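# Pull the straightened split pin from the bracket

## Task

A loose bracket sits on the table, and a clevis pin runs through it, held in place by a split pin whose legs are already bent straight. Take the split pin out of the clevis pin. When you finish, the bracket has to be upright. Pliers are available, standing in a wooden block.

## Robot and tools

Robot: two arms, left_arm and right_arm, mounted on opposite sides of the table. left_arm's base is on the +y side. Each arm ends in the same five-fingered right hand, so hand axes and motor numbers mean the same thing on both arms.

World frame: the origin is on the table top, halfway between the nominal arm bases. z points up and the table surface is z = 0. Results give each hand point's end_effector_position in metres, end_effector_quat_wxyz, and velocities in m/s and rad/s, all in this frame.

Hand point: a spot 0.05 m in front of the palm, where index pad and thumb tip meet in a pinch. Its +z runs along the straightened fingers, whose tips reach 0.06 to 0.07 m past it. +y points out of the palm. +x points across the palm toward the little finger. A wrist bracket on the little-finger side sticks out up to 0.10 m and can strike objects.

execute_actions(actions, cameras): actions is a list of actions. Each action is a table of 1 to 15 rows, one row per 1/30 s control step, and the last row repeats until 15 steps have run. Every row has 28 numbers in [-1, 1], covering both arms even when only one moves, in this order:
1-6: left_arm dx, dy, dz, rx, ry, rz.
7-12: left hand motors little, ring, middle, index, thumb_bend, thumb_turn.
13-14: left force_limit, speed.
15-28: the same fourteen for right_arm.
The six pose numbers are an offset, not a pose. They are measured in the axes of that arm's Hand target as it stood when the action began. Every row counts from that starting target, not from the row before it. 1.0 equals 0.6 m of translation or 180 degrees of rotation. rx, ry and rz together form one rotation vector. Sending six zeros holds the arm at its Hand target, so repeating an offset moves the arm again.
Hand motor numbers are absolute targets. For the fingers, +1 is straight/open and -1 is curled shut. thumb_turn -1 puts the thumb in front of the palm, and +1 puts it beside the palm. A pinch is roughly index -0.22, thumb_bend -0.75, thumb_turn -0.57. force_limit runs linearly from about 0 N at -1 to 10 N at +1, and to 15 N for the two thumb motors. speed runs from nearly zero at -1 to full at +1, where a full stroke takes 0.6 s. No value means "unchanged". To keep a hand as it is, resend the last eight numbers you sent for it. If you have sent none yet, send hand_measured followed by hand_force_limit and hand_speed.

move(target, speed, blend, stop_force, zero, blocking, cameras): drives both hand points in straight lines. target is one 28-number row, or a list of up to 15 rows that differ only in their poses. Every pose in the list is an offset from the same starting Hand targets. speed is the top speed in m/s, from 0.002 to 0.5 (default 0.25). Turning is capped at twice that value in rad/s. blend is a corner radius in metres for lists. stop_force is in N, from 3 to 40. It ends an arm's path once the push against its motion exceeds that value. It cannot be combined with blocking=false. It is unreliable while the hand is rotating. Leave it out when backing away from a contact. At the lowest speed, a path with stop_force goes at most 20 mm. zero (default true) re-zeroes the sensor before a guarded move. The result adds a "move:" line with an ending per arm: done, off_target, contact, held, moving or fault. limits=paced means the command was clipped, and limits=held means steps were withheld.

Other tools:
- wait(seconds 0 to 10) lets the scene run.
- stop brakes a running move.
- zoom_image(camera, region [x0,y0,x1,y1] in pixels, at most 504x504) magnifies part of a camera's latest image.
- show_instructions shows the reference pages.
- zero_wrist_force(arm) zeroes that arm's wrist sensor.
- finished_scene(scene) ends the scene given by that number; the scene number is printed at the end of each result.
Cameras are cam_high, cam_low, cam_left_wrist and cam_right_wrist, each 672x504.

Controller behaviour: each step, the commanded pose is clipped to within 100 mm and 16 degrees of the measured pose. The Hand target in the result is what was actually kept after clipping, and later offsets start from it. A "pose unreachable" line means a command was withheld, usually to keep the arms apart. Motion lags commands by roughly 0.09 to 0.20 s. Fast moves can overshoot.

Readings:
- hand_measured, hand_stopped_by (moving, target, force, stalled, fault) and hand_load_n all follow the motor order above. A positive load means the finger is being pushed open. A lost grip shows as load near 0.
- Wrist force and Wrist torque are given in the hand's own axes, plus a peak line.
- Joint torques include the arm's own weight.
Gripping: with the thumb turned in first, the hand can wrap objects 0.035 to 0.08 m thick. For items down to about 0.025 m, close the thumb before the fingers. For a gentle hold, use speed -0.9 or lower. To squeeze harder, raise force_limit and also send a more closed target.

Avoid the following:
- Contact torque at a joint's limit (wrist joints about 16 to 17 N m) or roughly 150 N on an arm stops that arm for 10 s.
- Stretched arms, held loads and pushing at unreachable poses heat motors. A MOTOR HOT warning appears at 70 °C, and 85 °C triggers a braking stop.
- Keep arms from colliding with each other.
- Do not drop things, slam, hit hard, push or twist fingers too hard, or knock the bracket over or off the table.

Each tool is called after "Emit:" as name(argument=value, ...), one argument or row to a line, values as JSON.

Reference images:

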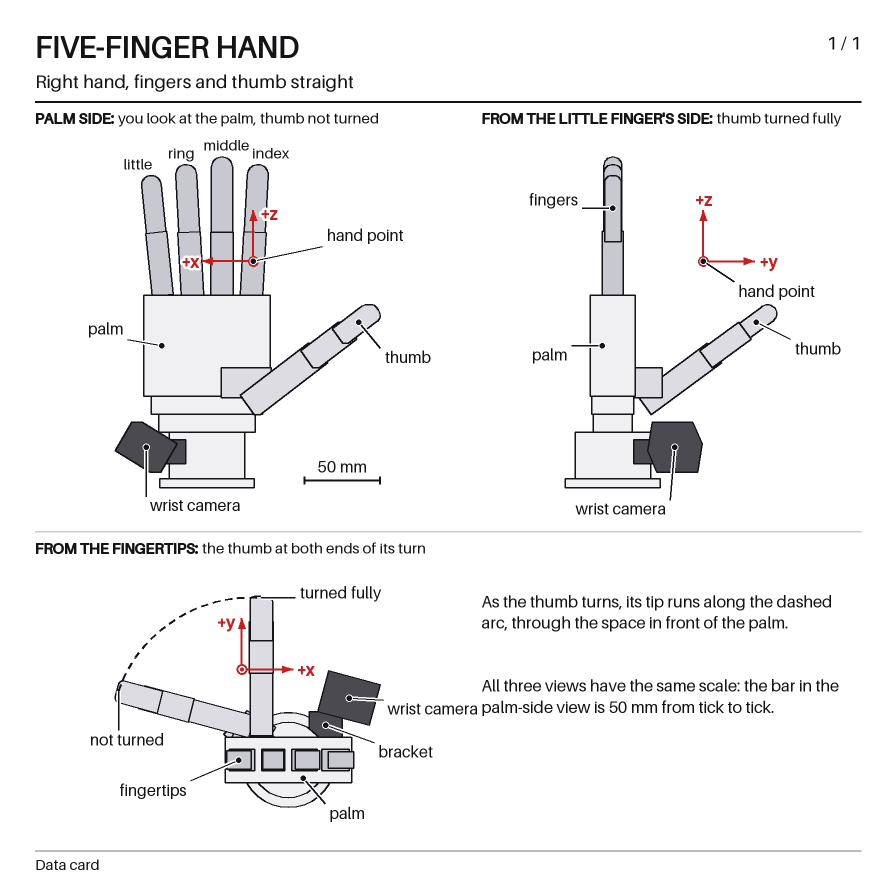

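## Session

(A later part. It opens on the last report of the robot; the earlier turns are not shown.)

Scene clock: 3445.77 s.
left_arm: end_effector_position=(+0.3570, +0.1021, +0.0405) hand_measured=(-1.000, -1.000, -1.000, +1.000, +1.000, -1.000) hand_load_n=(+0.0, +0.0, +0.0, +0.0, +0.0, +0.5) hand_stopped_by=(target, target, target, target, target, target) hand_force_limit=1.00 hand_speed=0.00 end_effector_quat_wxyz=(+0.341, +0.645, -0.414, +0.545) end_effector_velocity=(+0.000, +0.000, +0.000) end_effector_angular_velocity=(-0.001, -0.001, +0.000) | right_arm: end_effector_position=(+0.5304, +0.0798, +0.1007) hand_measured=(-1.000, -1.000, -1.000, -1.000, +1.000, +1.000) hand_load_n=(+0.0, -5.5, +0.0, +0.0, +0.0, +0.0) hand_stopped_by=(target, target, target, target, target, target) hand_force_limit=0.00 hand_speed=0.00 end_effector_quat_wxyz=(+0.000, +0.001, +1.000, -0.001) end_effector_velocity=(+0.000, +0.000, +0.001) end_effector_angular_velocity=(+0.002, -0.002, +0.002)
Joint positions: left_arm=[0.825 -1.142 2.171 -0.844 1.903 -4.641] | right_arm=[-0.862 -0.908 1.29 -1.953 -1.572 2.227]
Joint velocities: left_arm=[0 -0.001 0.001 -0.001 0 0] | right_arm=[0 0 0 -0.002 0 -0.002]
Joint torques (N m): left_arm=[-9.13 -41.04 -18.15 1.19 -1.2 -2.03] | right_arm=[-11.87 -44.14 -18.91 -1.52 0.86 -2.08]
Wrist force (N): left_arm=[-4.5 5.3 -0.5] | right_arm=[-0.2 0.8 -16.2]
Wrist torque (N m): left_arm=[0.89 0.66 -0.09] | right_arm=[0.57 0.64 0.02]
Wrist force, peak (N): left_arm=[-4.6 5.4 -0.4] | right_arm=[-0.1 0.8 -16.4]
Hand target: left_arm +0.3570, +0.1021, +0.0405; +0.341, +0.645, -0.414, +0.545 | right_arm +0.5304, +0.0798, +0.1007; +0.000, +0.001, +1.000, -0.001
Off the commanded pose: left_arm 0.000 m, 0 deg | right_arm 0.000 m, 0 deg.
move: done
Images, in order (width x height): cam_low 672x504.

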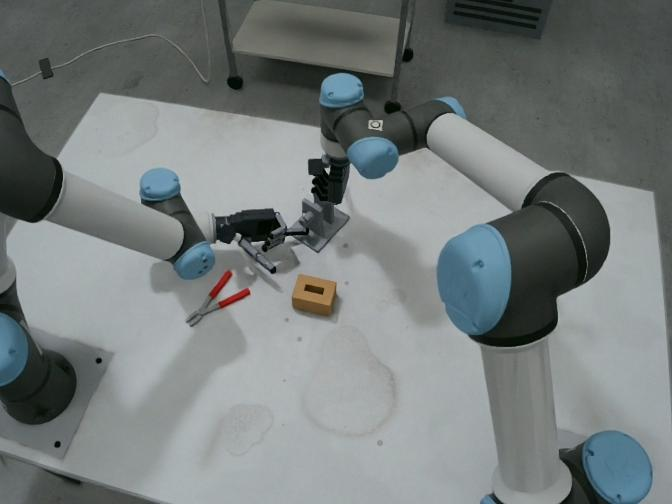

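Emit:
move(
  target=[0,0.005,0,0,0,0,-1,-1,-1,1,1,-1,1,0,0,0,0,0,0,0,-1,-1,-1,-1,1,1,0,0],
  speed=0.01,
  stop_force=3,
  cameras=[],
)

Emit:
move(
  target=[0.0164,0,-0.0029,0,0,0,-1,-1,-1,1,1,-1,1,0,0,0,0,0,0,0,-1,-1,-1,-1,1,1,0,0],
  speed=0.006,
  stop_force=4,
  cameras=["cam_low"],
)

Emit:
zoom_image(
  camera="cam_low",
  region=[285, 195, 325, 245],
)

Scene clock: 3453.73 s.
left_arm: end_effector_position=(+0.3543, +0.1008, +0.0404) hand_measured=(-1.000, -1.000, -1.000, +1.000, +1.000, -1.000) hand_load_n=(+0.0, +0.0, +0.0, +0.0, +0.0, +0.5) hand_stopped_by=(target, target, target, target, target, target) hand_force_limit=1.00 hand_speed=0.00 end_effector_quat_wxyz=(+0.341, +0.645, -0.414, +0.545) end_effector_velocity=(+0.000, +0.000, +0.000) end_effector_angular_velocity=(+0.001, +0.001, -0.001) | right_arm: end_effector_position=(+0.5304, +0.0798, +0.1007) hand_measured=(-1.000, -1.000, -1.000, -1.000, +1.000, +1.000) hand_load_n=(+0.0, -5.5, +0.0, +0.0, +0.0, +0.0) hand_stopped_by=(target, target, target, target, target, target) hand_force_limit=0.00 hand_speed=0.00 end_effector_quat_wxyz=(+0.000, +0.001, +1.000, -0.001) end_effector_velocity=(+0.000, +0.000, +0.000) end_effector_angular_velocity=(+0.000, +0.000, -0.001)
Joint positions: left_arm=[0.817 -1.145 2.177 -0.848 1.895 -4.642] | right_arm=[-0.862 -0.908 1.29 -1.953 -1.572 2.227]
Joint velocities: left_arm=[0 0.001 0 0 0.001 0] | right_arm=[0 0.001 0 0 0 0.001]
Joint torques (N m): left_arm=[-8.7 -38.97 -4 -3.54 -1.41 -2.77] | right_arm=[-11.86 -43.83 -19.64 -1.53 0.8 -2.04]
Wrist force (N): left_arm=[-4.4 5.1 -0.5] | right_arm=[0.0 0.7 -16.2]
Wrist torque (N m): left_arm=[0.87 0.65 -0.10] | right_arm=[0.57 0.62 0.03]
Wrist force, peak (N): left_arm=[-4.7 5.6 -0.5] | right_arm=[-0.1 0.8 -16.3]
Hand target: left_arm +0.3543, +0.1008, +0.0405; +0.341, +0.645, -0.414, +0.545 | right_arm +0.5304, +0.0798, +0.1007; +0.000, +0.001, +1.000, -0.001
Off the commanded pose: left_arm 0.000 m, 0 deg | right_arm 0.000 m, 0 deg.
move: done
No camera images: "cameras" was empty.

Scene clock: 3455.77 s.
left_arm: end_effector_position=(+0.3542, +0.1008, +0.0435) hand_measured=(-1.000, -1.000, -1.000, +1.000, +1.000, -1.000) hand_load_n=(+0.0, +0.0, +0.0, +0.0, +0.0, +0.5) hand_stopped_by=(target, target, target, target, target, target) hand_force_limit=1.00 hand_speed=0.00 end_effector_quat_wxyz=(+0.341, +0.645, -0.414, +0.545) end_effector_velocity=(+0.000, +0.000, +0.000) end_effector_angular_velocity=(+0.001, +0.001, -0.001) | right_arm: end_effector_position=(+0.5304, +0.0798, +0.1007) hand_measured=(-1.000, -1.000, -1.000, -1.000, +1.000, +1.000) hand_load_n=(+0.0, -5.5, +0.0, +0.0, +0.0, +0.0) hand_stopped_by=(target, target, target, target, target, target) hand_force_limit=0.00 hand_speed=0.00 end_effector_quat_wxyz=(+0.000, +0.001, +1.000, -0.001) end_effector_velocity=(+0.000, +0.000, +0.000) end_effector_angular_velocity=(+0.000, +0.000, +0.000)
Joint positions: left_arm=[0.817 -1.152 2.175 -0.839 1.895 -4.642] | right_arm=[-0.862 -0.908 1.29 -1.953 -1.572 2.227]
Joint velocities: left_arm=[0 0.001 0 0 0.001 0] | right_arm=[0 0 0 0 0 0]
Joint torques (N m): left_arm=[-6.21 -27 -4.53 -5.11 -0.23 -2.33] | right_arm=[-11.94 -44.31 -18.41 -1.52 0.7 -2.03]
Wrist force (N): left_arm=[-8.2 5.2 -0.2] | right_arm=[0.0 0.7 -16.0]
Wrist torque (N m): left_arm=[0.92 0.44 -0.30] | right_arm=[0.55 0.61 0.03]
Wrist force, peak (N): left_arm=[-9.9 4.7 0.4] | right_arm=[0.1 0.7 -16.3]
Hand target: left_arm +0.3542, +0.1008, +0.0435; +0.341, +0.645, -0.414, +0.545 | right_arm +0.5304, +0.0798, +0.1007; +0.000, +0.001, +1.000, -0.001
Off the commanded pose: left_arm 0.007 m, 0 deg | right_arm 0.000 m, 0 deg.
move: contact (left_arm)
Images, in order (width x height): cam_low 672x504.

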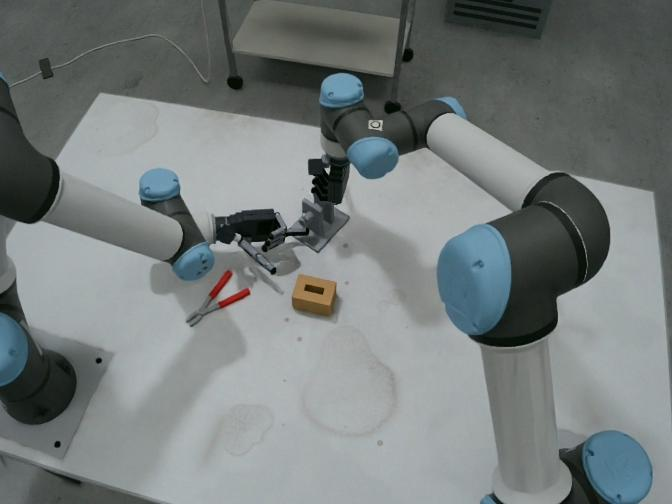

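Scaled by 10.080 from the camera's 672x504 image, which has a finer 960x720 frame.

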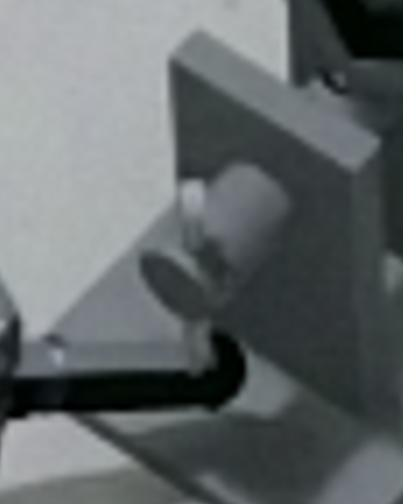

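Emit:
move(
  target=[
    [-0.0033,0,0.0006,0,0,0,-1,-1,-1,1,1,-1,1,0,0,0,0,0,0,0,-1,-1,-1,-1,1,1,0,0],
    [-0.0021,0.005,0.0072,0,0,0,-1,-1,-1,1,1,-1,1,0,0,0,0,0,0,0,-1,-1,-1,-1,1,1,0,0],
  ],
  speed=0.01,
  cameras=[],
)

Emit:
move(
  target=[0,0,0,0,0,0,-1,-1,-1,1,1,-1,1,0,0,0,0.035,0,0,0,-1,-1,-1,-1,1,1,0,0],
  speed=0.005,
  stop_force=16,
  cameras=[],
)

Emit:
move(
  target=[0.0164,0,-0.0029,0,0,0,-1,-1,-1,1,1,-1,1,0,0,0,0,0,0,0,-1,-1,-1,-1,1,1,0,0],
  speed=0.006,
  stop_force=8,
  cameras=["cam_low"],
)

Emit:
zoom_image(
  camera="cam_low",
  region=[285, 195, 325, 245],
)

Scene clock: 3465.80 s.
left_arm: end_effector_position=(+0.3533, +0.0960, +0.0415) hand_measured=(-1.000, -1.000, -1.000, +1.000, +1.000, -1.000) hand_load_n=(+0.0, -0.5, +0.0, +0.0, +0.0, +0.5) hand_stopped_by=(target, target, target, target, target, target) hand_force_limit=1.00 hand_speed=0.00 end_effector_quat_wxyz=(+0.341, +0.645, -0.414, +0.545) end_effector_velocity=(+0.000, -0.001, +0.000) end_effector_angular_velocity=(+0.000, -0.001, +0.001) | right_arm: end_effector_position=(+0.5304, +0.0798, +0.1007) hand_measured=(-1.000, -1.000, -1.000, -1.000, +1.000, +1.000) hand_load_n=(+0.0, -5.5, +0.0, +0.0, +0.0, +0.0) hand_stopped_by=(target, target, target, target, target, target) hand_force_limit=0.00 hand_speed=0.00 end_effector_quat_wxyz=(+0.000, +0.001, +1.000, -0.001) end_effector_velocity=(+0.000, -0.001, -0.001) end_effector_angular_velocity=(-0.001, +0.001, -0.001)
Joint positions: left_arm=[0.805 -1.146 2.173 -0.844 1.884 -4.644] | right_arm=[-0.862 -0.908 1.29 -1.953 -1.572 2.227]
Joint velocities: left_arm=[-0.003 0.001 -0.001 -0.001 -0.004 -0.001] | right_arm=[0 0 0 0.001 0 0]
Joint torques (N m): left_arm=[-10.38 -24.08 -17.94 1.12 -1.46 -2.35] | right_arm=[-12.19 -44.62 -18.27 -1.48 0.5 -1.97]
Wrist force (N): left_arm=[-4.6 5.2 -0.5] | right_arm=[-0.1 0.7 -16.1]
Wrist torque (N m): left_arm=[0.88 0.69 -0.12] | right_arm=[0.55 0.62 0.02]
Wrist force, peak (N): left_arm=[-8.5 5.3 -0.2] | right_arm=[0.0 0.8 -16.3]
Hand target: left_arm +0.3532, +0.0959, +0.0415; +0.341, +0.645, -0.414, +0.545 | right_arm +0.5304, +0.0798, +0.1007; +0.000, +0.001, +1.000, -0.001
Off the commanded pose: left_arm 0.000 m, 0 deg | right_arm 0.000 m, 0 deg.
move: done
No camera images: "cameras" was empty.

Scene clock: 3467.33 s.
left_arm: end_effector_position=(+0.3532, +0.0959, +0.0415) hand_measured=(-1.000, -1.000, -1.000, +1.000, +1.000, -1.000) hand_load_n=(+0.0, +0.0, +0.5, +0.0, +0.0, +0.0) hand_stopped_by=(target, target, target, target, target, target) hand_force_limit=1.00 hand_speed=0.00 end_effector_quat_wxyz=(+0.341, +0.645, -0.414, +0.545) end_effector_velocity=(+0.000, +0.000, +0.001) end_effector_angular_velocity=(-0.002, -0.001, +0.000) | right_arm: end_effector_position=(+0.5305, +0.0798, +0.1000) hand_measured=(-1.000, -1.002, -1.000, -1.000, +1.000, +1.000) hand_load_n=(+0.0, -10.0, +0.0, +0.0, +0.0, +0.0) hand_stopped_by=(target, target, target, target, target, target) hand_force_limit=0.00 hand_speed=0.00 end_effector_quat_wxyz=(+0.001, +0.001, +1.000, +0.000) end_effector_velocity=(+0.000, +0.001, +0.000) end_effector_angular_velocity=(+0.000, +0.000, +0.001)
Joint positions: left_arm=[0.805 -1.146 2.173 -0.844 1.884 -4.644] | right_arm=[-0.862 -0.907 1.291 -1.955 -1.572 2.227]
Joint velocities: left_arm=[0 -0.001 0 -0.001 0 0] | right_arm=[0.001 0.001 0 -0.001 0 0]
Joint torques (N m): left_arm=[-9.33 -25.46 -18 1.1 -1.12 -2.81] | right_arm=[-9.85 -31.05 -14.12 1.51 0.47 -1.49]
Wrist force (N): left_arm=[-4.5 5.1 -0.3] | right_arm=[3.1 -5.4 -33.3]
Wrist torque (N m): left_arm=[0.85 0.65 -0.10] | right_arm=[1.13 1.28 -0.11]
Wrist force, peak (N): left_arm=[-4.7 5.6 -0.3] | right_arm=[3.6 -6.8 -37.2]
Hand target: left_arm +0.3532, +0.0959, +0.0415; +0.341, +0.645, -0.414, +0.545 | right_arm +0.5305, +0.0798, +0.1000; +0.001, +0.001, +1.000, +0.000
Off the commanded pose: left_arm 0.000 m, 0 deg | right_arm 0.020 m, 0 deg.
move: contact (right_arm)
No camera images: "cameras" was empty.

Scene clock: 3469.10 s.
left_arm: end_effector_position=(+0.3532, +0.0959, +0.0430) hand_measured=(-1.000, -1.000, -1.000, +1.000, +1.000, -1.000) hand_load_n=(+0.0, +0.0, +0.0, -0.5, +0.0, +0.5) hand_stopped_by=(target, target, target, target, target, target) hand_force_limit=1.00 hand_speed=0.00 end_effector_quat_wxyz=(+0.341, +0.645, -0.414, +0.545) end_effector_velocity=(+0.000, +0.000, +0.000) end_effector_angular_velocity=(+0.000, +0.000, -0.001) | right_arm: end_effector_position=(+0.5305, +0.0798, +0.1000) hand_measured=(-1.000, -1.002, -1.000, -1.000, +1.000, +1.000) hand_load_n=(+0.0, -10.0, +0.0, +0.0, +0.0, -0.5) hand_stopped_by=(target, target, target, target, target, target) hand_force_limit=0.00 hand_speed=0.00 end_effector_quat_wxyz=(+0.001, +0.001, +1.000, +0.000) end_effector_velocity=(+0.001, +0.000, +0.000) end_effector_angular_velocity=(+0.000, +0.000, -0.001)
Joint positions: left_arm=[0.805 -1.149 2.172 -0.839 1.884 -4.644] | right_arm=[-0.862 -0.907 1.291 -1.955 -1.572 2.227]
Joint velocities: left_arm=[0 0 -0.001 0.001 0.001 0] | right_arm=[-0.001 0 0 -0.001 0 0]
Joint torques (N m): left_arm=[-2.45 -29.9 -6.99 -6.32 -0.55 -2.49] | right_arm=[-9.08 -30.79 -11.88 1.64 0.46 -0.64]
Wrist force (N): left_arm=[-11.8 5.6 1.6] | right_arm=[2.9 -5.5 -33.2]
Wrist torque (N m): left_arm=[0.75 0.24 -0.54] | right_arm=[1.08 1.29 -0.12]
Wrist force, peak (N): left_arm=[-13.8 5.5 3.0] | right_arm=[3.0 -5.8 -33.5]
Hand target: left_arm +0.3532, +0.0959, +0.0430; +0.341, +0.645, -0.414, +0.545 | right_arm +0.5305, +0.0798, +0.1000; +0.001, +0.001, +1.000, +0.000
Off the commanded pose: left_arm 0.009 m, 0 deg | right_arm 0.000 m, 0 deg.
move: contact (left_arm)
Images, in order (width x height): cam_low 672x504.

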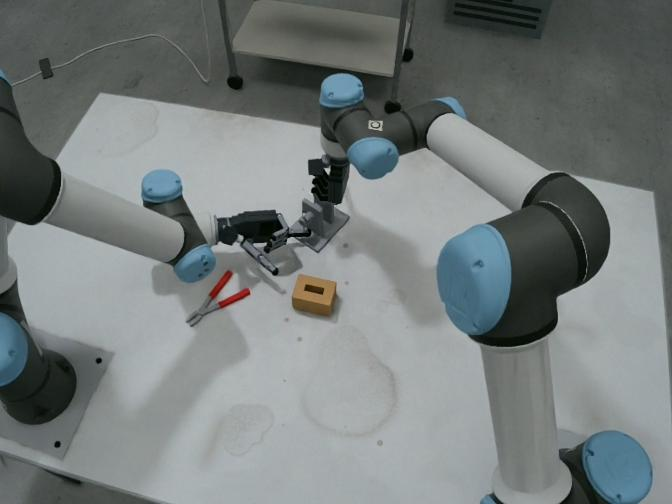

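Scaled by 10.080 from the camera's 672x504 image, which has a finer 960x720 frame.

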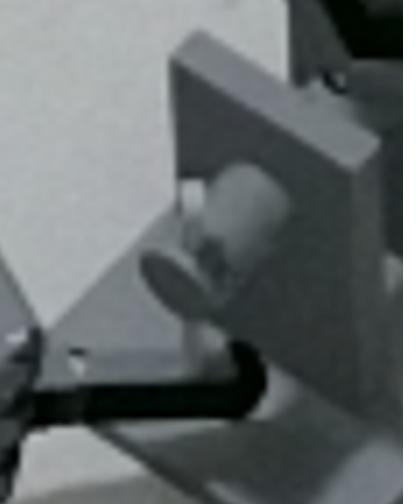

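Emit:
move(
  target=[0.0164,0,-0.0029,0,0,0,-1,-1,-1,1,1,-1,1,0,0,0,0,0,0,0,-1,-1,-1,-1,1,1,0,0],
  speed=0.006,
  stop_force=13,
  cameras=["cam_low"],
)

Emit:
zoom_image(
  camera="cam_low",
  region=[285, 195, 325, 245],
)

Scene clock: 3473.93 s.
left_arm: end_effector_position=(+0.3531, +0.0960, +0.0446) hand_measured=(-1.000, -1.000, -1.000, +1.000, +1.000, -1.000) hand_load_n=(+0.0, +0.0, +0.0, +0.0, +0.0, +0.0) hand_stopped_by=(target, target, target, target, target, target) hand_force_limit=1.00 hand_speed=0.00 end_effector_quat_wxyz=(+0.341, +0.645, -0.414, +0.544) end_effector_velocity=(+0.000, +0.000, +0.000) end_effector_angular_velocity=(+0.000, +0.000, -0.001) | right_arm: end_effector_position=(+0.5305, +0.0798, +0.1000) hand_measured=(-1.000, -1.002, -1.000, -1.000, +1.000, +1.000) hand_load_n=(+0.0, -9.5, +0.0, +0.0, +0.0, +0.0) hand_stopped_by=(target, target, target, target, target, target) hand_force_limit=0.00 hand_speed=0.00 end_effector_quat_wxyz=(+0.001, +0.001, +1.000, +0.000) end_effector_velocity=(+0.000, +0.000, +0.000) end_effector_angular_velocity=(+0.000, -0.001, -0.001)
Joint positions: left_arm=[0.805 -1.153 2.172 -0.834 1.884 -4.644] | right_arm=[-0.862 -0.907 1.291 -1.955 -1.572 2.227]
Joint velocities: left_arm=[0 0 0 0.001 0 0] | right_arm=[0 -0.001 0 0 0 0.001]
Joint torques (N m): left_arm=[1.71 -37.16 -12.06 -10.2 3.12 -2.22] | right_arm=[-5.98 -30.95 -5.85 1.57 0.48 1.58]
Wrist force (N): left_arm=[-23.2 1.8 3.6] | right_arm=[2.8 -3.1 -29.9]
Wrist torque (N m): left_arm=[0.82 -0.50 -1.21] | right_arm=[1.01 1.17 -0.04]
Wrist force, peak (N): left_arm=[-25.3 1.5 4.7] | right_arm=[2.8 -5.3 -33.5]
Hand target: left_arm +0.3531, +0.0960, +0.0446; +0.341, +0.645, -0.414, +0.544 | right_arm +0.5305, +0.0798, +0.1000; +0.001, +0.001, +1.000, +0.000
Off the commanded pose: left_arm 0.008 m, 0 deg | right_arm 0.000 m, 0 deg.
move: contact (left_arm)
Images, in order (width x height): cam_low 672x504.

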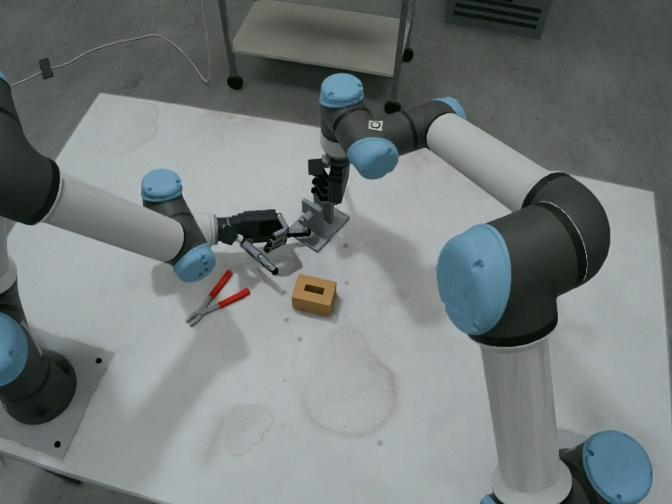

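Scaled by 10.080 from the camera's 672x504 image, which has a finer 960x720 frame.

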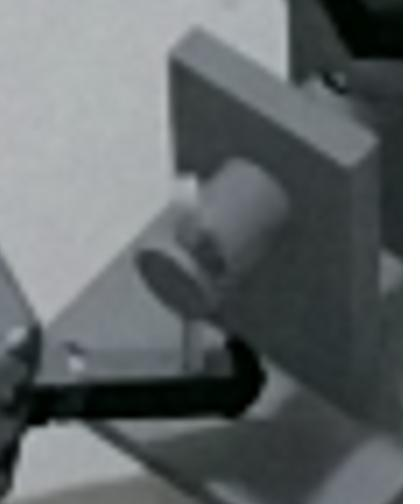

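Emit:
move(
  target=[0.0164,0,-0.0029,0,0,0,-1,-1,-1,1,1,-1,1,0,0,0,0,0,0,0,-1,-1,-1,-1,1,1,0,0],
  speed=0.006,
  stop_force=12,
  cameras=["cam_low"],
)

Emit:
zoom_image(
  camera="cam_low",
  region=[285, 195, 325, 245],
)

Scene clock: 3480.97 s.
left_arm: end_effector_position=(+0.3531, +0.0960, +0.0516) hand_measured=(-1.000, -1.000, -1.000, +1.000, +1.000, -1.000) hand_load_n=(+0.0, +0.5, +0.0, +1.5, -0.5, +0.0) hand_stopped_by=(target, target, target, target, target, target) hand_force_limit=1.00 hand_speed=0.00 end_effector_quat_wxyz=(+0.341, +0.645, -0.414, +0.544) end_effector_velocity=(+0.000, +0.000, +0.000) end_effector_angular_velocity=(+0.000, +0.000, +0.000) | right_arm: end_effector_position=(+0.5305, +0.0798, +0.1001) hand_measured=(-1.000, -1.002, -1.000, -1.000, +1.000, +1.000) hand_load_n=(+0.0, -18.0, +0.0, +0.0, +0.0, +0.0) hand_stopped_by=(target, target, target, target, target, target) hand_force_limit=0.00 hand_speed=0.00 end_effector_quat_wxyz=(+0.001, +0.001, +1.000, +0.000) end_effector_velocity=(+0.000, +0.000, +0.000) end_effector_angular_velocity=(+0.000, +0.001, -0.002)
Joint positions: left_arm=[0.805 -1.17 2.169 -0.815 1.884 -4.645] | right_arm=[-0.862 -0.907 1.291 -1.955 -1.572 2.227]
Joint velocities: left_arm=[0 0 0 0 0 0] | right_arm=[0 0 0 0.001 0 0.001]
Joint torques (N m): left_arm=[-12.97 -44.11 -16.22 -12.4 3.19 -2.78] | right_arm=[-3.12 4.79 -1.16 1.43 0.45 2.42]
Wrist force (N): left_arm=[-34.3 -10.1 9.6] | right_arm=[9.4 -15.1 -61.4]
Wrist torque (N m): left_arm=[0.99 -1.05 -1.93] | right_arm=[1.93 2.42 -0.31]
Wrist force, peak (N): left_arm=[-34.9 -11.1 11.3] | right_arm=[8.7 -14.8 -62.8]
Hand target: left_arm +0.3531, +0.0960, +0.0516; +0.341, +0.645, -0.414, +0.544 | right_arm +0.5305, +0.0798, +0.1001; +0.001, +0.001, +1.000, +0.000
Off the commanded pose: left_arm 0.003 m, 0 deg | right_arm 0.000 m, 0 deg.
move: contact (left_arm, right_arm)
Images, in order (width x height): cam_low 672x504.

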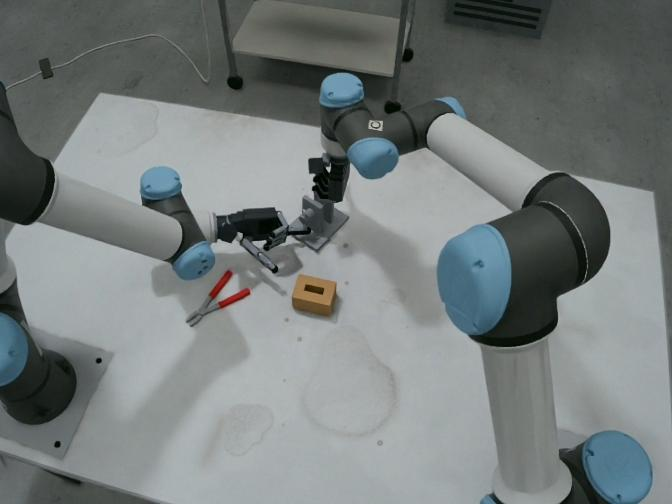

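Scaled by 10.080 from the camera's 672x504 image, which has a finer 960x720 frame.

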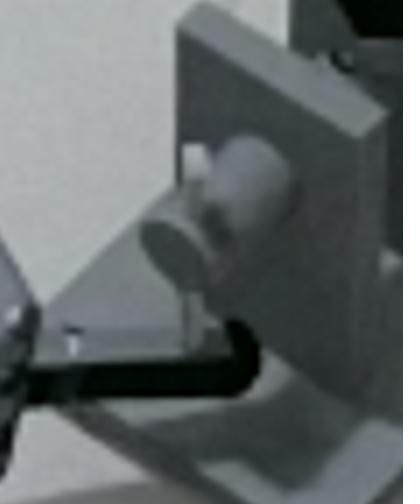

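Emit:
move(
  target=[
    [-0.0123,0,0.0022,0,0,0,-1,-1,-1,1,1,-1,1,0,0,0,-0.01,0,0,0,-1,-1,-1,-1,1,1,0,0],
    [-0.0172,0,0.003,0,0,0,-1,-1,-1,1,1,-1,1,0,0,0,-0.015,0,0,0,-1,-1,-1,-1,1,1,0,0],
    [-0.0172,0,0.003,0,0,0,-1,-1,-1,1,1,-1,1,0,0.025,0,-0.015,0,0,0,-1,-1,-1,-1,1,1,0,0],
  ],
  speed=0.015,
  cameras=["cam_low","cam_high"],
)

Emit:
zoom_image(
  camera="cam_low",
  region=[270, 150, 360, 250],
)

Emit:
zoom_image(
  camera="cam_high",
  region=[350, 200, 490, 360],
)

Scene clock: 3498.33 s.
left_arm: end_effector_position=(+0.3532, +0.0961, +0.0411) hand_measured=(-1.000, -1.000, -1.000, +1.000, +1.000, -1.000) hand_load_n=(+0.0, +0.0, +0.0, +0.0, +0.0, +0.5) hand_stopped_by=(target, target, target, target, target, target) hand_force_limit=1.00 hand_speed=0.00 end_effector_quat_wxyz=(+0.341, +0.645, -0.414, +0.544) end_effector_velocity=(+0.000, +0.000, +0.001) end_effector_angular_velocity=(-0.002, -0.002, +0.000) | right_arm: end_effector_position=(+0.5156, +0.0799, +0.1091) hand_measured=(-1.000, -1.000, -1.000, -1.000, +1.000, +1.000) hand_load_n=(+0.0, +0.5, +0.0, +0.0, +0.0, +0.0) hand_stopped_by=(target, target, target, target, target, target) hand_force_limit=0.00 hand_speed=0.00 end_effector_quat_wxyz=(+0.001, +0.001, +1.000, +0.000) end_effector_velocity=(-0.002, +0.000, +0.000) end_effector_angular_velocity=(-0.001, +0.001, +0.000)
Joint positions: left_arm=[0.805 -1.145 2.173 -0.844 1.884 -4.644] | right_arm=[-0.849 -0.938 1.319 -1.952 -1.572 2.239]
Joint velocities: left_arm=[0 0 0 -0.002 0 0] | right_arm=[0.001 -0.002 0.003 0 0 0.001]
Joint torques (N m): left_arm=[3.99 -23.37 -4.58 -3.73 1.25 2.61] | right_arm=[11.19 -55.49 -13.33 -4.59 -0.6 2.48]
Wrist force (N): left_arm=[-3.9 4.8 0.7] | right_arm=[0.3 1.1 1.3]
Wrist torque (N m): left_arm=[0.74 0.54 -0.08] | right_arm=[0.11 -0.08 0.05]
Wrist force, peak (N): left_arm=[-34.3 -10.3 9.8] | right_arm=[9.4 -15.2 -61.7]
Hand target: left_arm +0.3532, +0.0960, +0.0411; +0.341, +0.645, -0.414, +0.544 | right_arm +0.5155, +0.0799, +0.1091; +0.001, +0.001, +1.000, +0.000
Off the commanded pose: left_arm 0.000 m, 0 deg | right_arm 0.000 m, 0 deg.
move: done
Images, in order (width x height): cam_high 672x504, cam_low 672x504.

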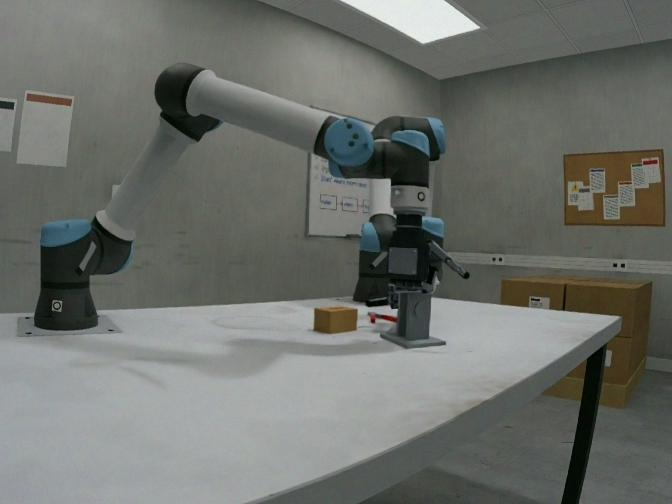

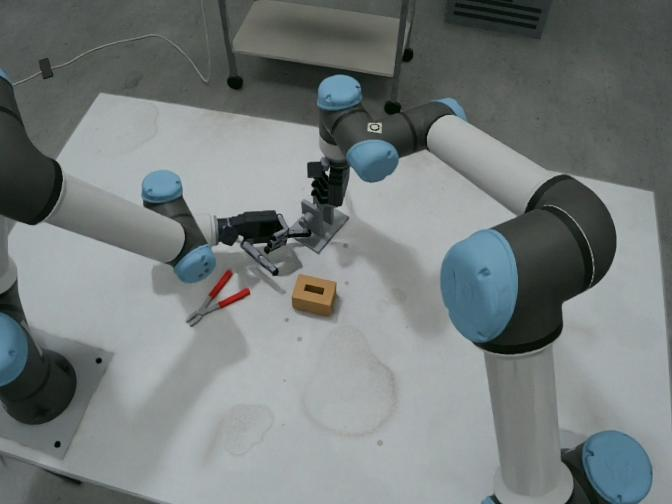

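Scaled by 5.040 from the camera's 672x504 image, which has a finer 960x720 frame.

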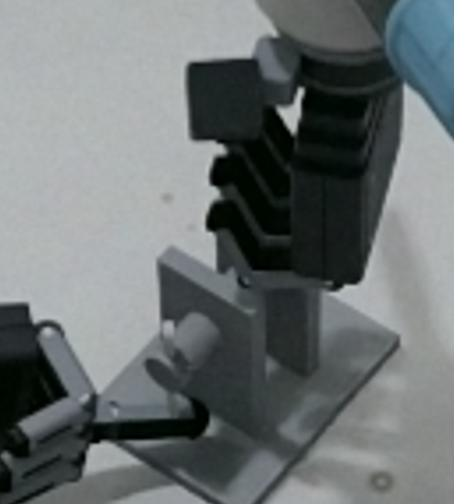

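Scaled by 3.150 from the camera's 672x504 image, which has a finer 960x720 frame.

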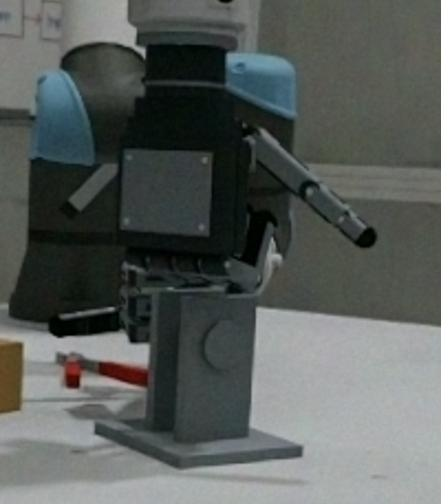

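Emit:
move(
  target=[0,0,0,0,0,0,-1,-1,-1,1,1,-1,1,0,0.025,0.0167,0,0,0,0,-1,-1,-1,-1,1,1,0,0],
  speed=0.03,
  stop_force=5,
  cameras=[],
)

Emit:
move(
  target=[0,0,0,0,0,0,-1,-1,-1,1,1,-1,1,0,0,0,0.03,0,0,0,-1,-1,-1,-1,1,1,0,0],
  speed=0.006,
  stop_force=12,
  cameras=["cam_low","cam_high","cam_right_wrist"],
)

Emit:
zoom_image(
  camera="cam_low",
  region=[270, 150, 360, 250],
)

Emit:
zoom_image(
  camera="cam_high",
  region=[350, 200, 490, 360],
)

Scene clock: 3509.37 s.
left_arm: end_effector_position=(+0.3532, +0.0960, +0.0411) hand_measured=(-1.000, -1.000, -1.000, +1.000, +1.000, -1.000) hand_load_n=(+0.0, +0.0, +0.0, +0.0, +0.0, +0.5) hand_stopped_by=(target, target, target, target, target, target) hand_force_limit=1.00 hand_speed=0.00 end_effector_quat_wxyz=(+0.341, +0.645, -0.414, +0.544) end_effector_velocity=(+0.000, +0.000, +0.000) end_effector_angular_velocity=(+0.000, +0.001, -0.001) | right_arm: end_effector_position=(+0.5005, +0.0899, +0.1090) hand_measured=(-1.000, -1.000, -1.000, -1.000, +1.000, +1.000) hand_load_n=(+0.0, +0.0, +0.0, +0.0, +0.0, +0.0) hand_stopped_by=(target, target, target, target, target, target) hand_force_limit=0.00 hand_speed=0.00 end_effector_quat_wxyz=(+0.001, +0.001, +1.000, +0.000) end_effector_velocity=(+0.000, +0.000, +0.000) end_effector_angular_velocity=(+0.000, +0.000, -0.001)
Joint positions: left_arm=[0.805 -1.145 2.173 -0.844 1.884 -4.644] | right_arm=[-0.825 -0.943 1.328 -1.956 -1.572 2.264]
Joint velocities: left_arm=[0 0.001 0 0 0.001 0] | right_arm=[-0.001 -0.001 0 0.001 0 0.001]
Joint torques (N m): left_arm=[-5.35 -25.4 -9.65 -3.6 1.4 2.62] | right_arm=[10.83 -56.68 -14.9 -4.59 -1.92 2.46]
Wrist force (N): left_arm=[-4.1 4.6 0.9] | right_arm=[0.3 1.0 1.3]
Wrist torque (N m): left_arm=[0.71 0.56 -0.11] | right_arm=[0.09 -0.08 0.05]
Wrist force, peak (N): left_arm=[-4.1 4.9 0.9] | right_arm=[0.3 1.3 1.6]
Hand target: left_arm +0.3532, +0.0960, +0.0411; +0.341, +0.645, -0.414, +0.544 | right_arm +0.5005, +0.0899, +0.1090; +0.001, +0.001, +1.000, +0.000
Off the commanded pose: left_arm 0.000 m, 0 deg | right_arm 0.000 m, 0 deg.
move: done
No camera images: "cameras" was empty.

Scene clock: 3511.90 s.
left_arm: end_effector_position=(+0.3532, +0.0960, +0.0411) hand_measured=(-1.000, -1.000, -1.000, +1.000, +1.000, -1.000) hand_load_n=(+0.0, +0.0, +0.0, +0.0, +0.0, +0.0) hand_stopped_by=(target, target, target, target, target, target) hand_force_limit=1.00 hand_speed=0.00 end_effector_quat_wxyz=(+0.341, +0.645, -0.414, +0.544) end_effector_velocity=(+0.000, +0.000, +0.000) end_effector_angular_velocity=(+0.001, +0.001, +0.001) | right_arm: end_effector_position=(+0.5005, +0.0899, +0.1016) hand_measured=(-1.000, -1.000, -1.000, -1.000, +1.000, +1.000) hand_load_n=(-1.0, +0.0, +0.0, -2.5, +0.0, +0.0) hand_stopped_by=(target, target, target, target, target, target) hand_force_limit=0.00 hand_speed=0.00 end_effector_quat_wxyz=(+0.001, +0.001, +1.000, +0.000) end_effector_velocity=(-0.001, +0.001, +0.000) end_effector_angular_velocity=(+0.000, +0.001, +0.003)
Joint positions: left_arm=[0.805 -1.145 2.173 -0.844 1.884 -4.644] | right_arm=[-0.825 -0.936 1.337 -1.972 -1.572 2.264]
Joint velocities: left_arm=[0 0 0 0.001 0 0] | right_arm=[0.001 0 0 0 0 -0.002]
Joint torques (N m): left_arm=[-5.61 -25.95 -11.13 -3.59 1.37 2.31] | right_arm=[6.3 -46.72 -24.55 0.19 -1.89 1.08]
Wrist force (N): left_arm=[-3.7 4.6 0.9] | right_arm=[3.7 -2.4 -11.9]
Wrist torque (N m): left_arm=[0.70 0.50 -0.08] | right_arm=[0.53 0.14 0.14]
Wrist force, peak (N): left_arm=[-4.1 4.9 0.9] | right_arm=[4.2 -3.2 -16.1]
Hand target: left_arm +0.3532, +0.0960, +0.0411; +0.341, +0.645, -0.414, +0.544 | right_arm +0.5005, +0.0899, +0.1016; +0.001, +0.001, +1.000, +0.000
Off the commanded pose: left_arm 0.000 m, 0 deg | right_arm 0.011 m, 0 deg.
move: contact (right_arm)
camera_calibration:
cam_right_wrist: T_world_to_cam=[[-0.31596, 0.948378, 0.0273564, 0.0643746], [0.820481, 0.258644, 0.509818, -0.483485], [0.476425, 0.183527, -0.859847, -0.0514184], [0, 0, 0, 1]] pos_world=[0.441527, 0.0734355, 0.200516]
Images, in order (width x height): cam_high 672x504, cam_low 672x504, cam_right_wrist 672x504.

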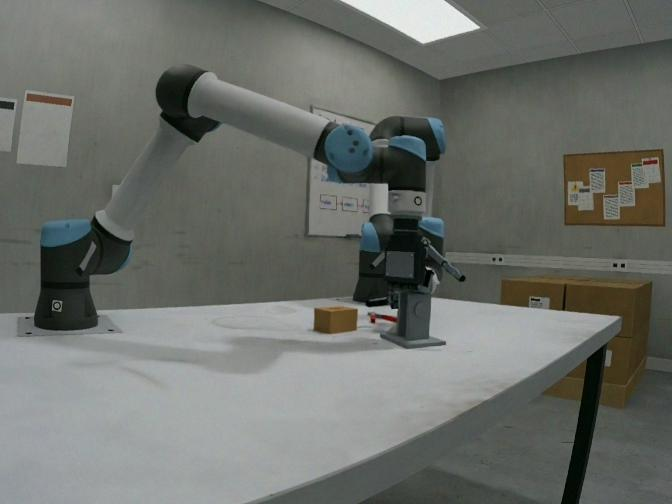

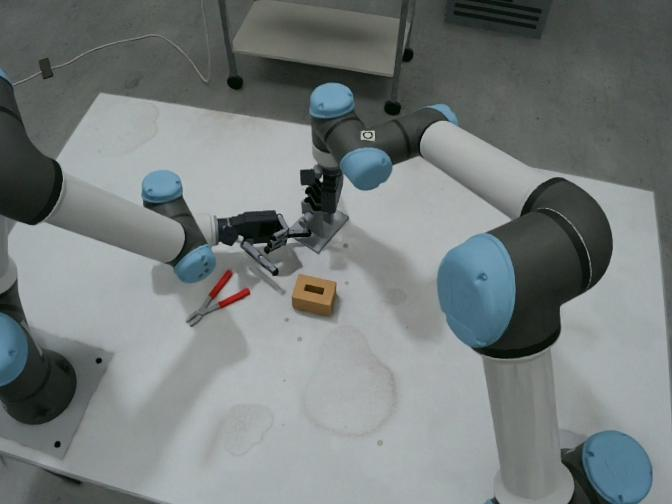

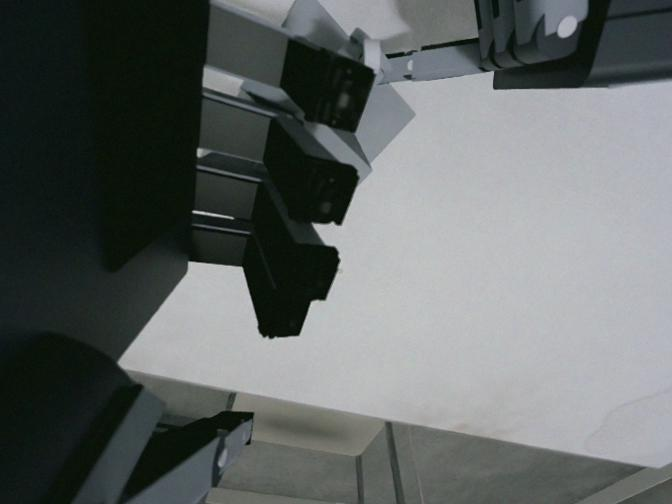

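Scaled by 5.040 from the camera's 672x504 image, which has a finer 960x720 frame.

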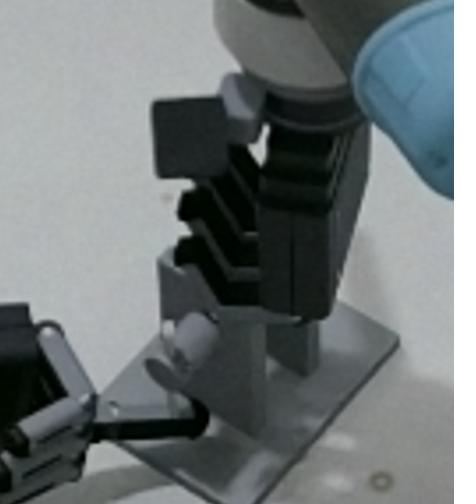

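Scaled by 3.150 from the camera's 672x504 image, which has a finer 960x720 frame.

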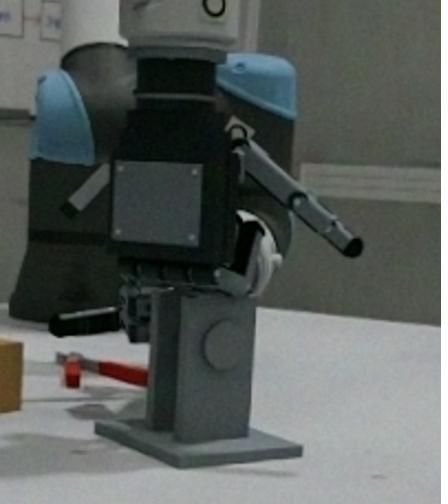

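Emit:
move(
  target=[0,0,0,0,0,0,-1,-1,-1,1,1,-1,1,0,0,0,0.03,0,0,0,-1,-1,-1,-1,1,1,0,0],
  speed=0.005,
  stop_force=18,
  cameras=[],
)

Emit:
move(
  target=[0.0164,0,-0.0029,0,0,0,-1,-1,-1,1,1,-1,1,0,0,0,0,0,0,0,-1,-1,-1,-1,1,1,0,0],
  speed=0.006,
  stop_force=15,
  cameras=["cam_low"],
)

Emit:
zoom_image(
  camera="cam_low",
  region=[285, 195, 325, 245],
)

Scene clock: 3518.83 s.
left_arm: end_effector_position=(+0.3532, +0.0960, +0.0411) hand_measured=(-1.000, -1.000, -1.000, +1.000, +1.000, -1.000) hand_load_n=(+0.0, +0.0, +0.0, +0.0, +0.0, +0.5) hand_stopped_by=(target, target, target, target, target, target) hand_force_limit=1.00 hand_speed=0.00 end_effector_quat_wxyz=(+0.341, +0.645, -0.414, +0.544) end_effector_velocity=(+0.001, +0.000, +0.002) end_effector_angular_velocity=(-0.002, -0.002, +0.001) | right_arm: end_effector_position=(+0.5006, +0.0900, +0.1009) hand_measured=(-1.000, -1.000, -1.000, -1.000, +1.000, +1.000) hand_load_n=(-2.0, -1.0, +0.0, -5.5, +0.0, +0.0) hand_stopped_by=(target, target, target, target, target, target) hand_force_limit=0.00 hand_speed=0.00 end_effector_quat_wxyz=(+0.001, +0.001, +1.000, +0.000) end_effector_velocity=(+0.000, +0.000, +0.000) end_effector_angular_velocity=(+0.000, +0.000, -0.001)
Joint positions: left_arm=[0.805 -1.145 2.173 -0.844 1.884 -4.644] | right_arm=[-0.825 -0.935 1.338 -1.974 -1.572 2.264]
Joint velocities: left_arm=[0 -0.003 0 0 0 0] | right_arm=[0 0 0 0 0 0.002]
Joint torques (N m): left_arm=[-5.69 -26.43 -16.25 -3.51 1.15 2.23] | right_arm=[5.62 -31.19 -17.58 0.44 -1.75 1.14]
Wrist force (N): left_arm=[-4.0 4.7 0.7] | right_arm=[9.0 -9.0 -32.1]
Wrist torque (N m): left_arm=[0.73 0.54 -0.09] | right_arm=[1.14 0.71 0.14]
Wrist force, peak (N): left_arm=[-4.5 4.8 0.8] | right_arm=[10.2 -10.3 -36.4]
Hand target: left_arm +0.3532, +0.0960, +0.0411; +0.341, +0.645, -0.414, +0.544 | right_arm +0.5006, +0.0900, +0.1009; +0.001, +0.001, +1.000, +0.000
Off the commanded pose: left_arm 0.000 m, 0 deg | right_arm 0.017 m, 0 deg.
move: contact (right_arm)
No camera images: "cameras" was empty.

Scene clock: 3520.77 s.
left_arm: end_effector_position=(+0.3531, +0.0961, +0.0438) hand_measured=(-1.000, -1.000, -1.000, +1.000, +1.000, -1.000) hand_load_n=(+0.0, +0.0, +0.0, +0.0, +0.0, +0.0) hand_stopped_by=(target, target, target, target, target, target) hand_force_limit=1.00 hand_speed=0.00 end_effector_quat_wxyz=(+0.341, +0.645, -0.414, +0.544) end_effector_velocity=(+0.000, +0.000, -0.001) end_effector_angular_velocity=(+0.001, +0.001, -0.001) | right_arm: end_effector_position=(+0.5006, +0.0900, +0.1009) hand_measured=(-1.000, -1.000, -1.000, -1.000, +1.000, +1.000) hand_load_n=(-1.5, -1.0, +0.0, -5.0, +0.0, +0.0) hand_stopped_by=(target, target, target, target, target, target) hand_force_limit=0.00 hand_speed=0.00 end_effector_quat_wxyz=(+0.001, +0.001, +1.000, +0.000) end_effector_velocity=(+0.000, +0.000, +0.000) end_effector_angular_velocity=(+0.000, +0.000, +0.001)
Joint positions: left_arm=[0.805 -1.152 2.172 -0.836 1.884 -4.644] | right_arm=[-0.825 -0.935 1.338 -1.974 -1.572 2.264]
Joint velocities: left_arm=[0 0.001 0 0 0.001 0] | right_arm=[0 0 0 0 0 -0.002]
Joint torques (N m): left_arm=[-5.03 -33.31 -9.17 -7.87 2.63 1.63] | right_arm=[5.89 -31.52 -16.07 -0.4 -1.75 1.05]
Wrist force (N): left_arm=[-16.2 2.5 2.6] | right_arm=[4.7 -5.1 -28.2]
Wrist torque (N m): left_arm=[0.71 -0.12 -0.78] | right_arm=[1.00 0.58 0.12]
Wrist force, peak (N): left_arm=[-20.0 4.2 3.9] | right_arm=[9.1 -8.8 -32.0]
Hand target: left_arm +0.3531, +0.0961, +0.0438; +0.341, +0.645, -0.414, +0.544 | right_arm +0.5006, +0.0900, +0.1009; +0.001, +0.001, +1.000, +0.000
Off the commanded pose: left_arm 0.007 m, 0 deg | right_arm 0.000 m, 0 deg.
move: contact (left_arm)
Images, in order (width x height): cam_low 672x504.

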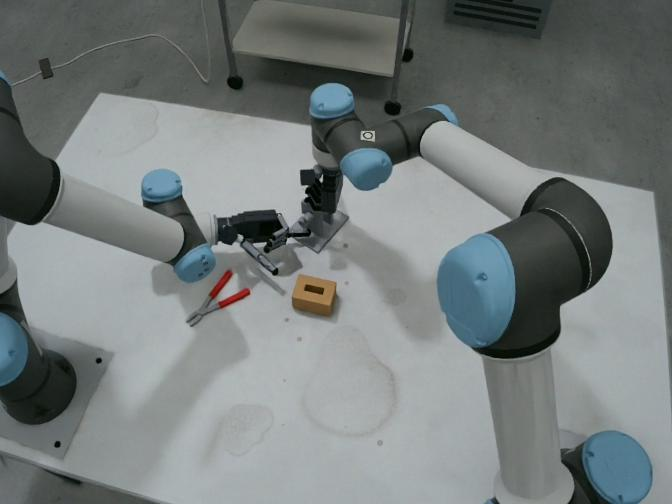

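Scaled by 10.080 from the camera's 672x504 image, which has a finer 960x720 frame.

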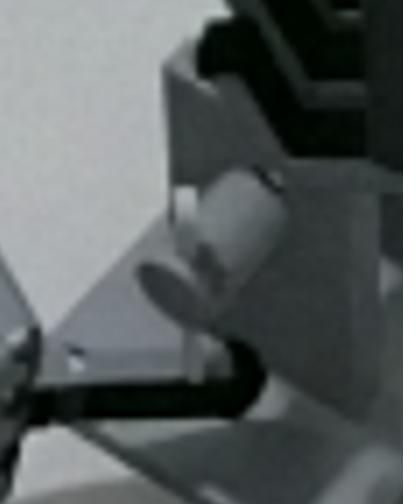

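Emit:
move(
  target=[0.0164,0,-0.0029,0,0,0,-1,-1,-1,1,1,-1,1,0,0,0,0,0,0,0,-1,-1,-1,-1,1,1,0,0],
  speed=0.006,
  stop_force=16,
  cameras=["cam_low"],
)

Emit:
zoom_image(
  camera="cam_low",
  region=[285, 195, 325, 245],
)

Scene clock: 3525.77 s.
left_arm: end_effector_position=(+0.3530, +0.0961, +0.0459) hand_measured=(-1.000, -1.000, -1.000, +1.000, +1.000, -1.000) hand_load_n=(+0.0, +0.0, +0.0, +1.0, +0.0, +0.0) hand_stopped_by=(target, target, target, target, target, target) hand_force_limit=1.00 hand_speed=0.00 end_effector_quat_wxyz=(+0.341, +0.645, -0.414, +0.544) end_effector_velocity=(+0.000, +0.000, +0.002) end_effector_angular_velocity=(-0.004, -0.004, +0.000) | right_arm: end_effector_position=(+0.5006, +0.0900, +0.1009) hand_measured=(-1.000, -1.000, -1.000, -1.000, +1.000, +1.000) hand_load_n=(-2.5, -2.5, +0.0, -4.5, +0.0, +0.0) hand_stopped_by=(target, target, target, target, target, target) hand_force_limit=0.00 hand_speed=0.00 end_effector_quat_wxyz=(+0.001, +0.001, +1.000, +0.000) end_effector_velocity=(+0.001, -0.001, +0.000) end_effector_angular_velocity=(-0.001, +0.000, -0.002)
Joint positions: left_arm=[0.805 -1.157 2.171 -0.83 1.884 -4.644] | right_arm=[-0.825 -0.936 1.338 -1.974 -1.572 2.264]
Joint velocities: left_arm=[0 -0.003 0 -0.003 0.001 0] | right_arm=[-0.001 0 0 0.001 -0.001 0.001]
Joint torques (N m): left_arm=[-8.02 -42.5 -15.75 -12.71 0.95 0.62] | right_arm=[5.52 -17.03 -12.13 -1.11 0.89 1.03]
Wrist force (N): left_arm=[-30.3 -2.3 6.4] | right_arm=[3.6 -6.4 -33.3]
Wrist torque (N m): left_arm=[0.70 -1.00 -1.58] | right_arm=[1.20 0.87 -0.02]
Wrist force, peak (N): left_arm=[-32.1 -2.4 6.3] | right_arm=[3.3 -7.9 -35.2]
Hand target: left_arm +0.3530, +0.0961, +0.0459; +0.341, +0.645, -0.414, +0.544 | right_arm +0.5006, +0.0900, +0.1009; +0.001, +0.001, +1.000, +0.000
Off the commanded pose: left_arm 0.008 m, 0 deg | right_arm 0.000 m, 0 deg.
move: contact (left_arm)
Images, in order (width x height): cam_low 672x504.

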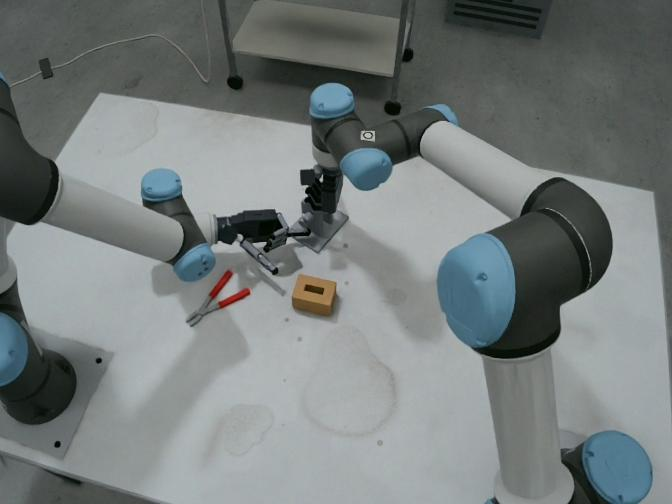

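Scaled by 10.080 from the camera's 672x504 image, which has a finer 960x720 frame.

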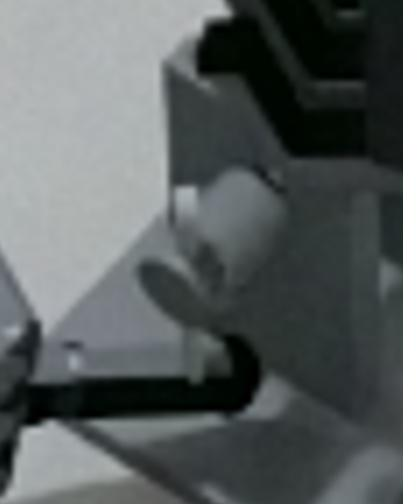

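Emit:
move(
  target=[0.0164,0,-0.0029,0,0,0,-1,-1,-1,1,1,-1,1,0,0,0,0,0,0,0,-1,-1,-1,-1,1,1,0,0],
  speed=0.006,
  stop_force=14,
  cameras=["cam_low"],
)

Emit:
zoom_image(
  camera="cam_low",
  region=[285, 195, 325, 245],
)

Scene clock: 3532.50 s.
left_arm: end_effector_position=(+0.3530, +0.0962, +0.0490) hand_measured=(-1.000, -1.000, -1.000, +1.000, +1.000, -1.000) hand_load_n=(+0.0, +0.5, +0.0, +1.0, +0.0, +0.5) hand_stopped_by=(target, target, target, target, target, target) hand_force_limit=1.00 hand_speed=0.00 end_effector_quat_wxyz=(+0.341, +0.645, -0.414, +0.544) end_effector_velocity=(+0.000, +0.000, -0.001) end_effector_angular_velocity=(+0.002, +0.002, +0.001) | right_arm: end_effector_position=(+0.5006, +0.0900, +0.1009) hand_measured=(-1.000, -1.000, -1.000, -1.000, +1.000, +1.000) hand_load_n=(-4.5, -5.0, +0.0, -3.0, +0.0, +0.0) hand_stopped_by=(target, target, target, target, target, target) hand_force_limit=0.00 hand_speed=0.00 end_effector_quat_wxyz=(+0.001, +0.001, +1.000, +0.000) end_effector_velocity=(+0.000, +0.000, +0.000) end_effector_angular_velocity=(+0.001, +0.000, -0.001)
Joint positions: left_arm=[0.805 -1.165 2.17 -0.821 1.884 -4.644] | right_arm=[-0.825 -0.936 1.338 -1.974 -1.572 2.264]
Joint velocities: left_arm=[0 0.001 0 0.002 0 0] | right_arm=[0 0 0 -0.001 0 0.001]
Joint torques (N m): left_arm=[-9.41 -51.48 -22.24 -16.54 2.67 -0.39] | right_arm=[5.83 -14.52 -2.59 0.72 0.12 1.04]
Wrist force (N): left_arm=[-41.6 -6.4 8.2] | right_arm=[6.0 -10.1 -45.8]
Wrist torque (N m): left_arm=[0.78 -1.63 -2.22] | right_arm=[1.58 1.83 -0.17]
Wrist force, peak (N): left_arm=[-45.0 -7.2 7.4] | right_arm=[6.5 -12.7 -52.0]
Hand target: left_arm +0.3530, +0.0962, +0.0490; +0.341, +0.645, -0.414, +0.544 | right_arm +0.5006, +0.0900, +0.1009; +0.001, +0.001, +1.000, +0.000
Off the commanded pose: left_arm 0.007 m, 0 deg | right_arm 0.000 m, 0 deg.
move: contact (left_arm, right_arm)
Images, in order (width x height): cam_low 672x504.

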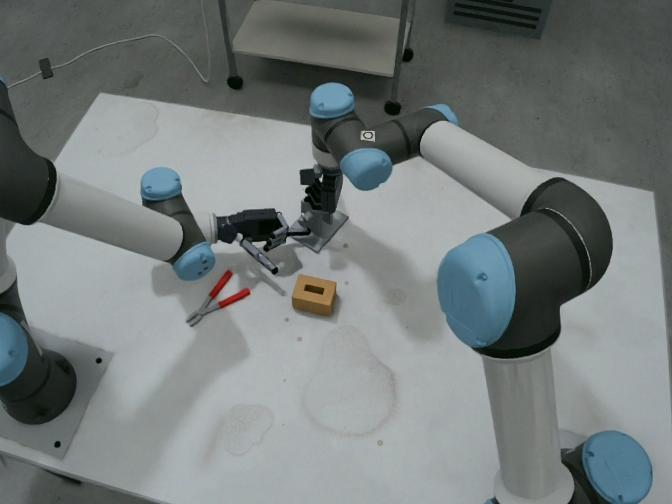

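Scaled by 10.080 from the camera's 672x504 image, which has a finer 960x720 frame.

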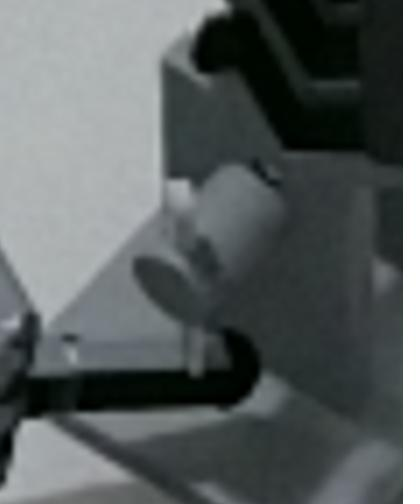

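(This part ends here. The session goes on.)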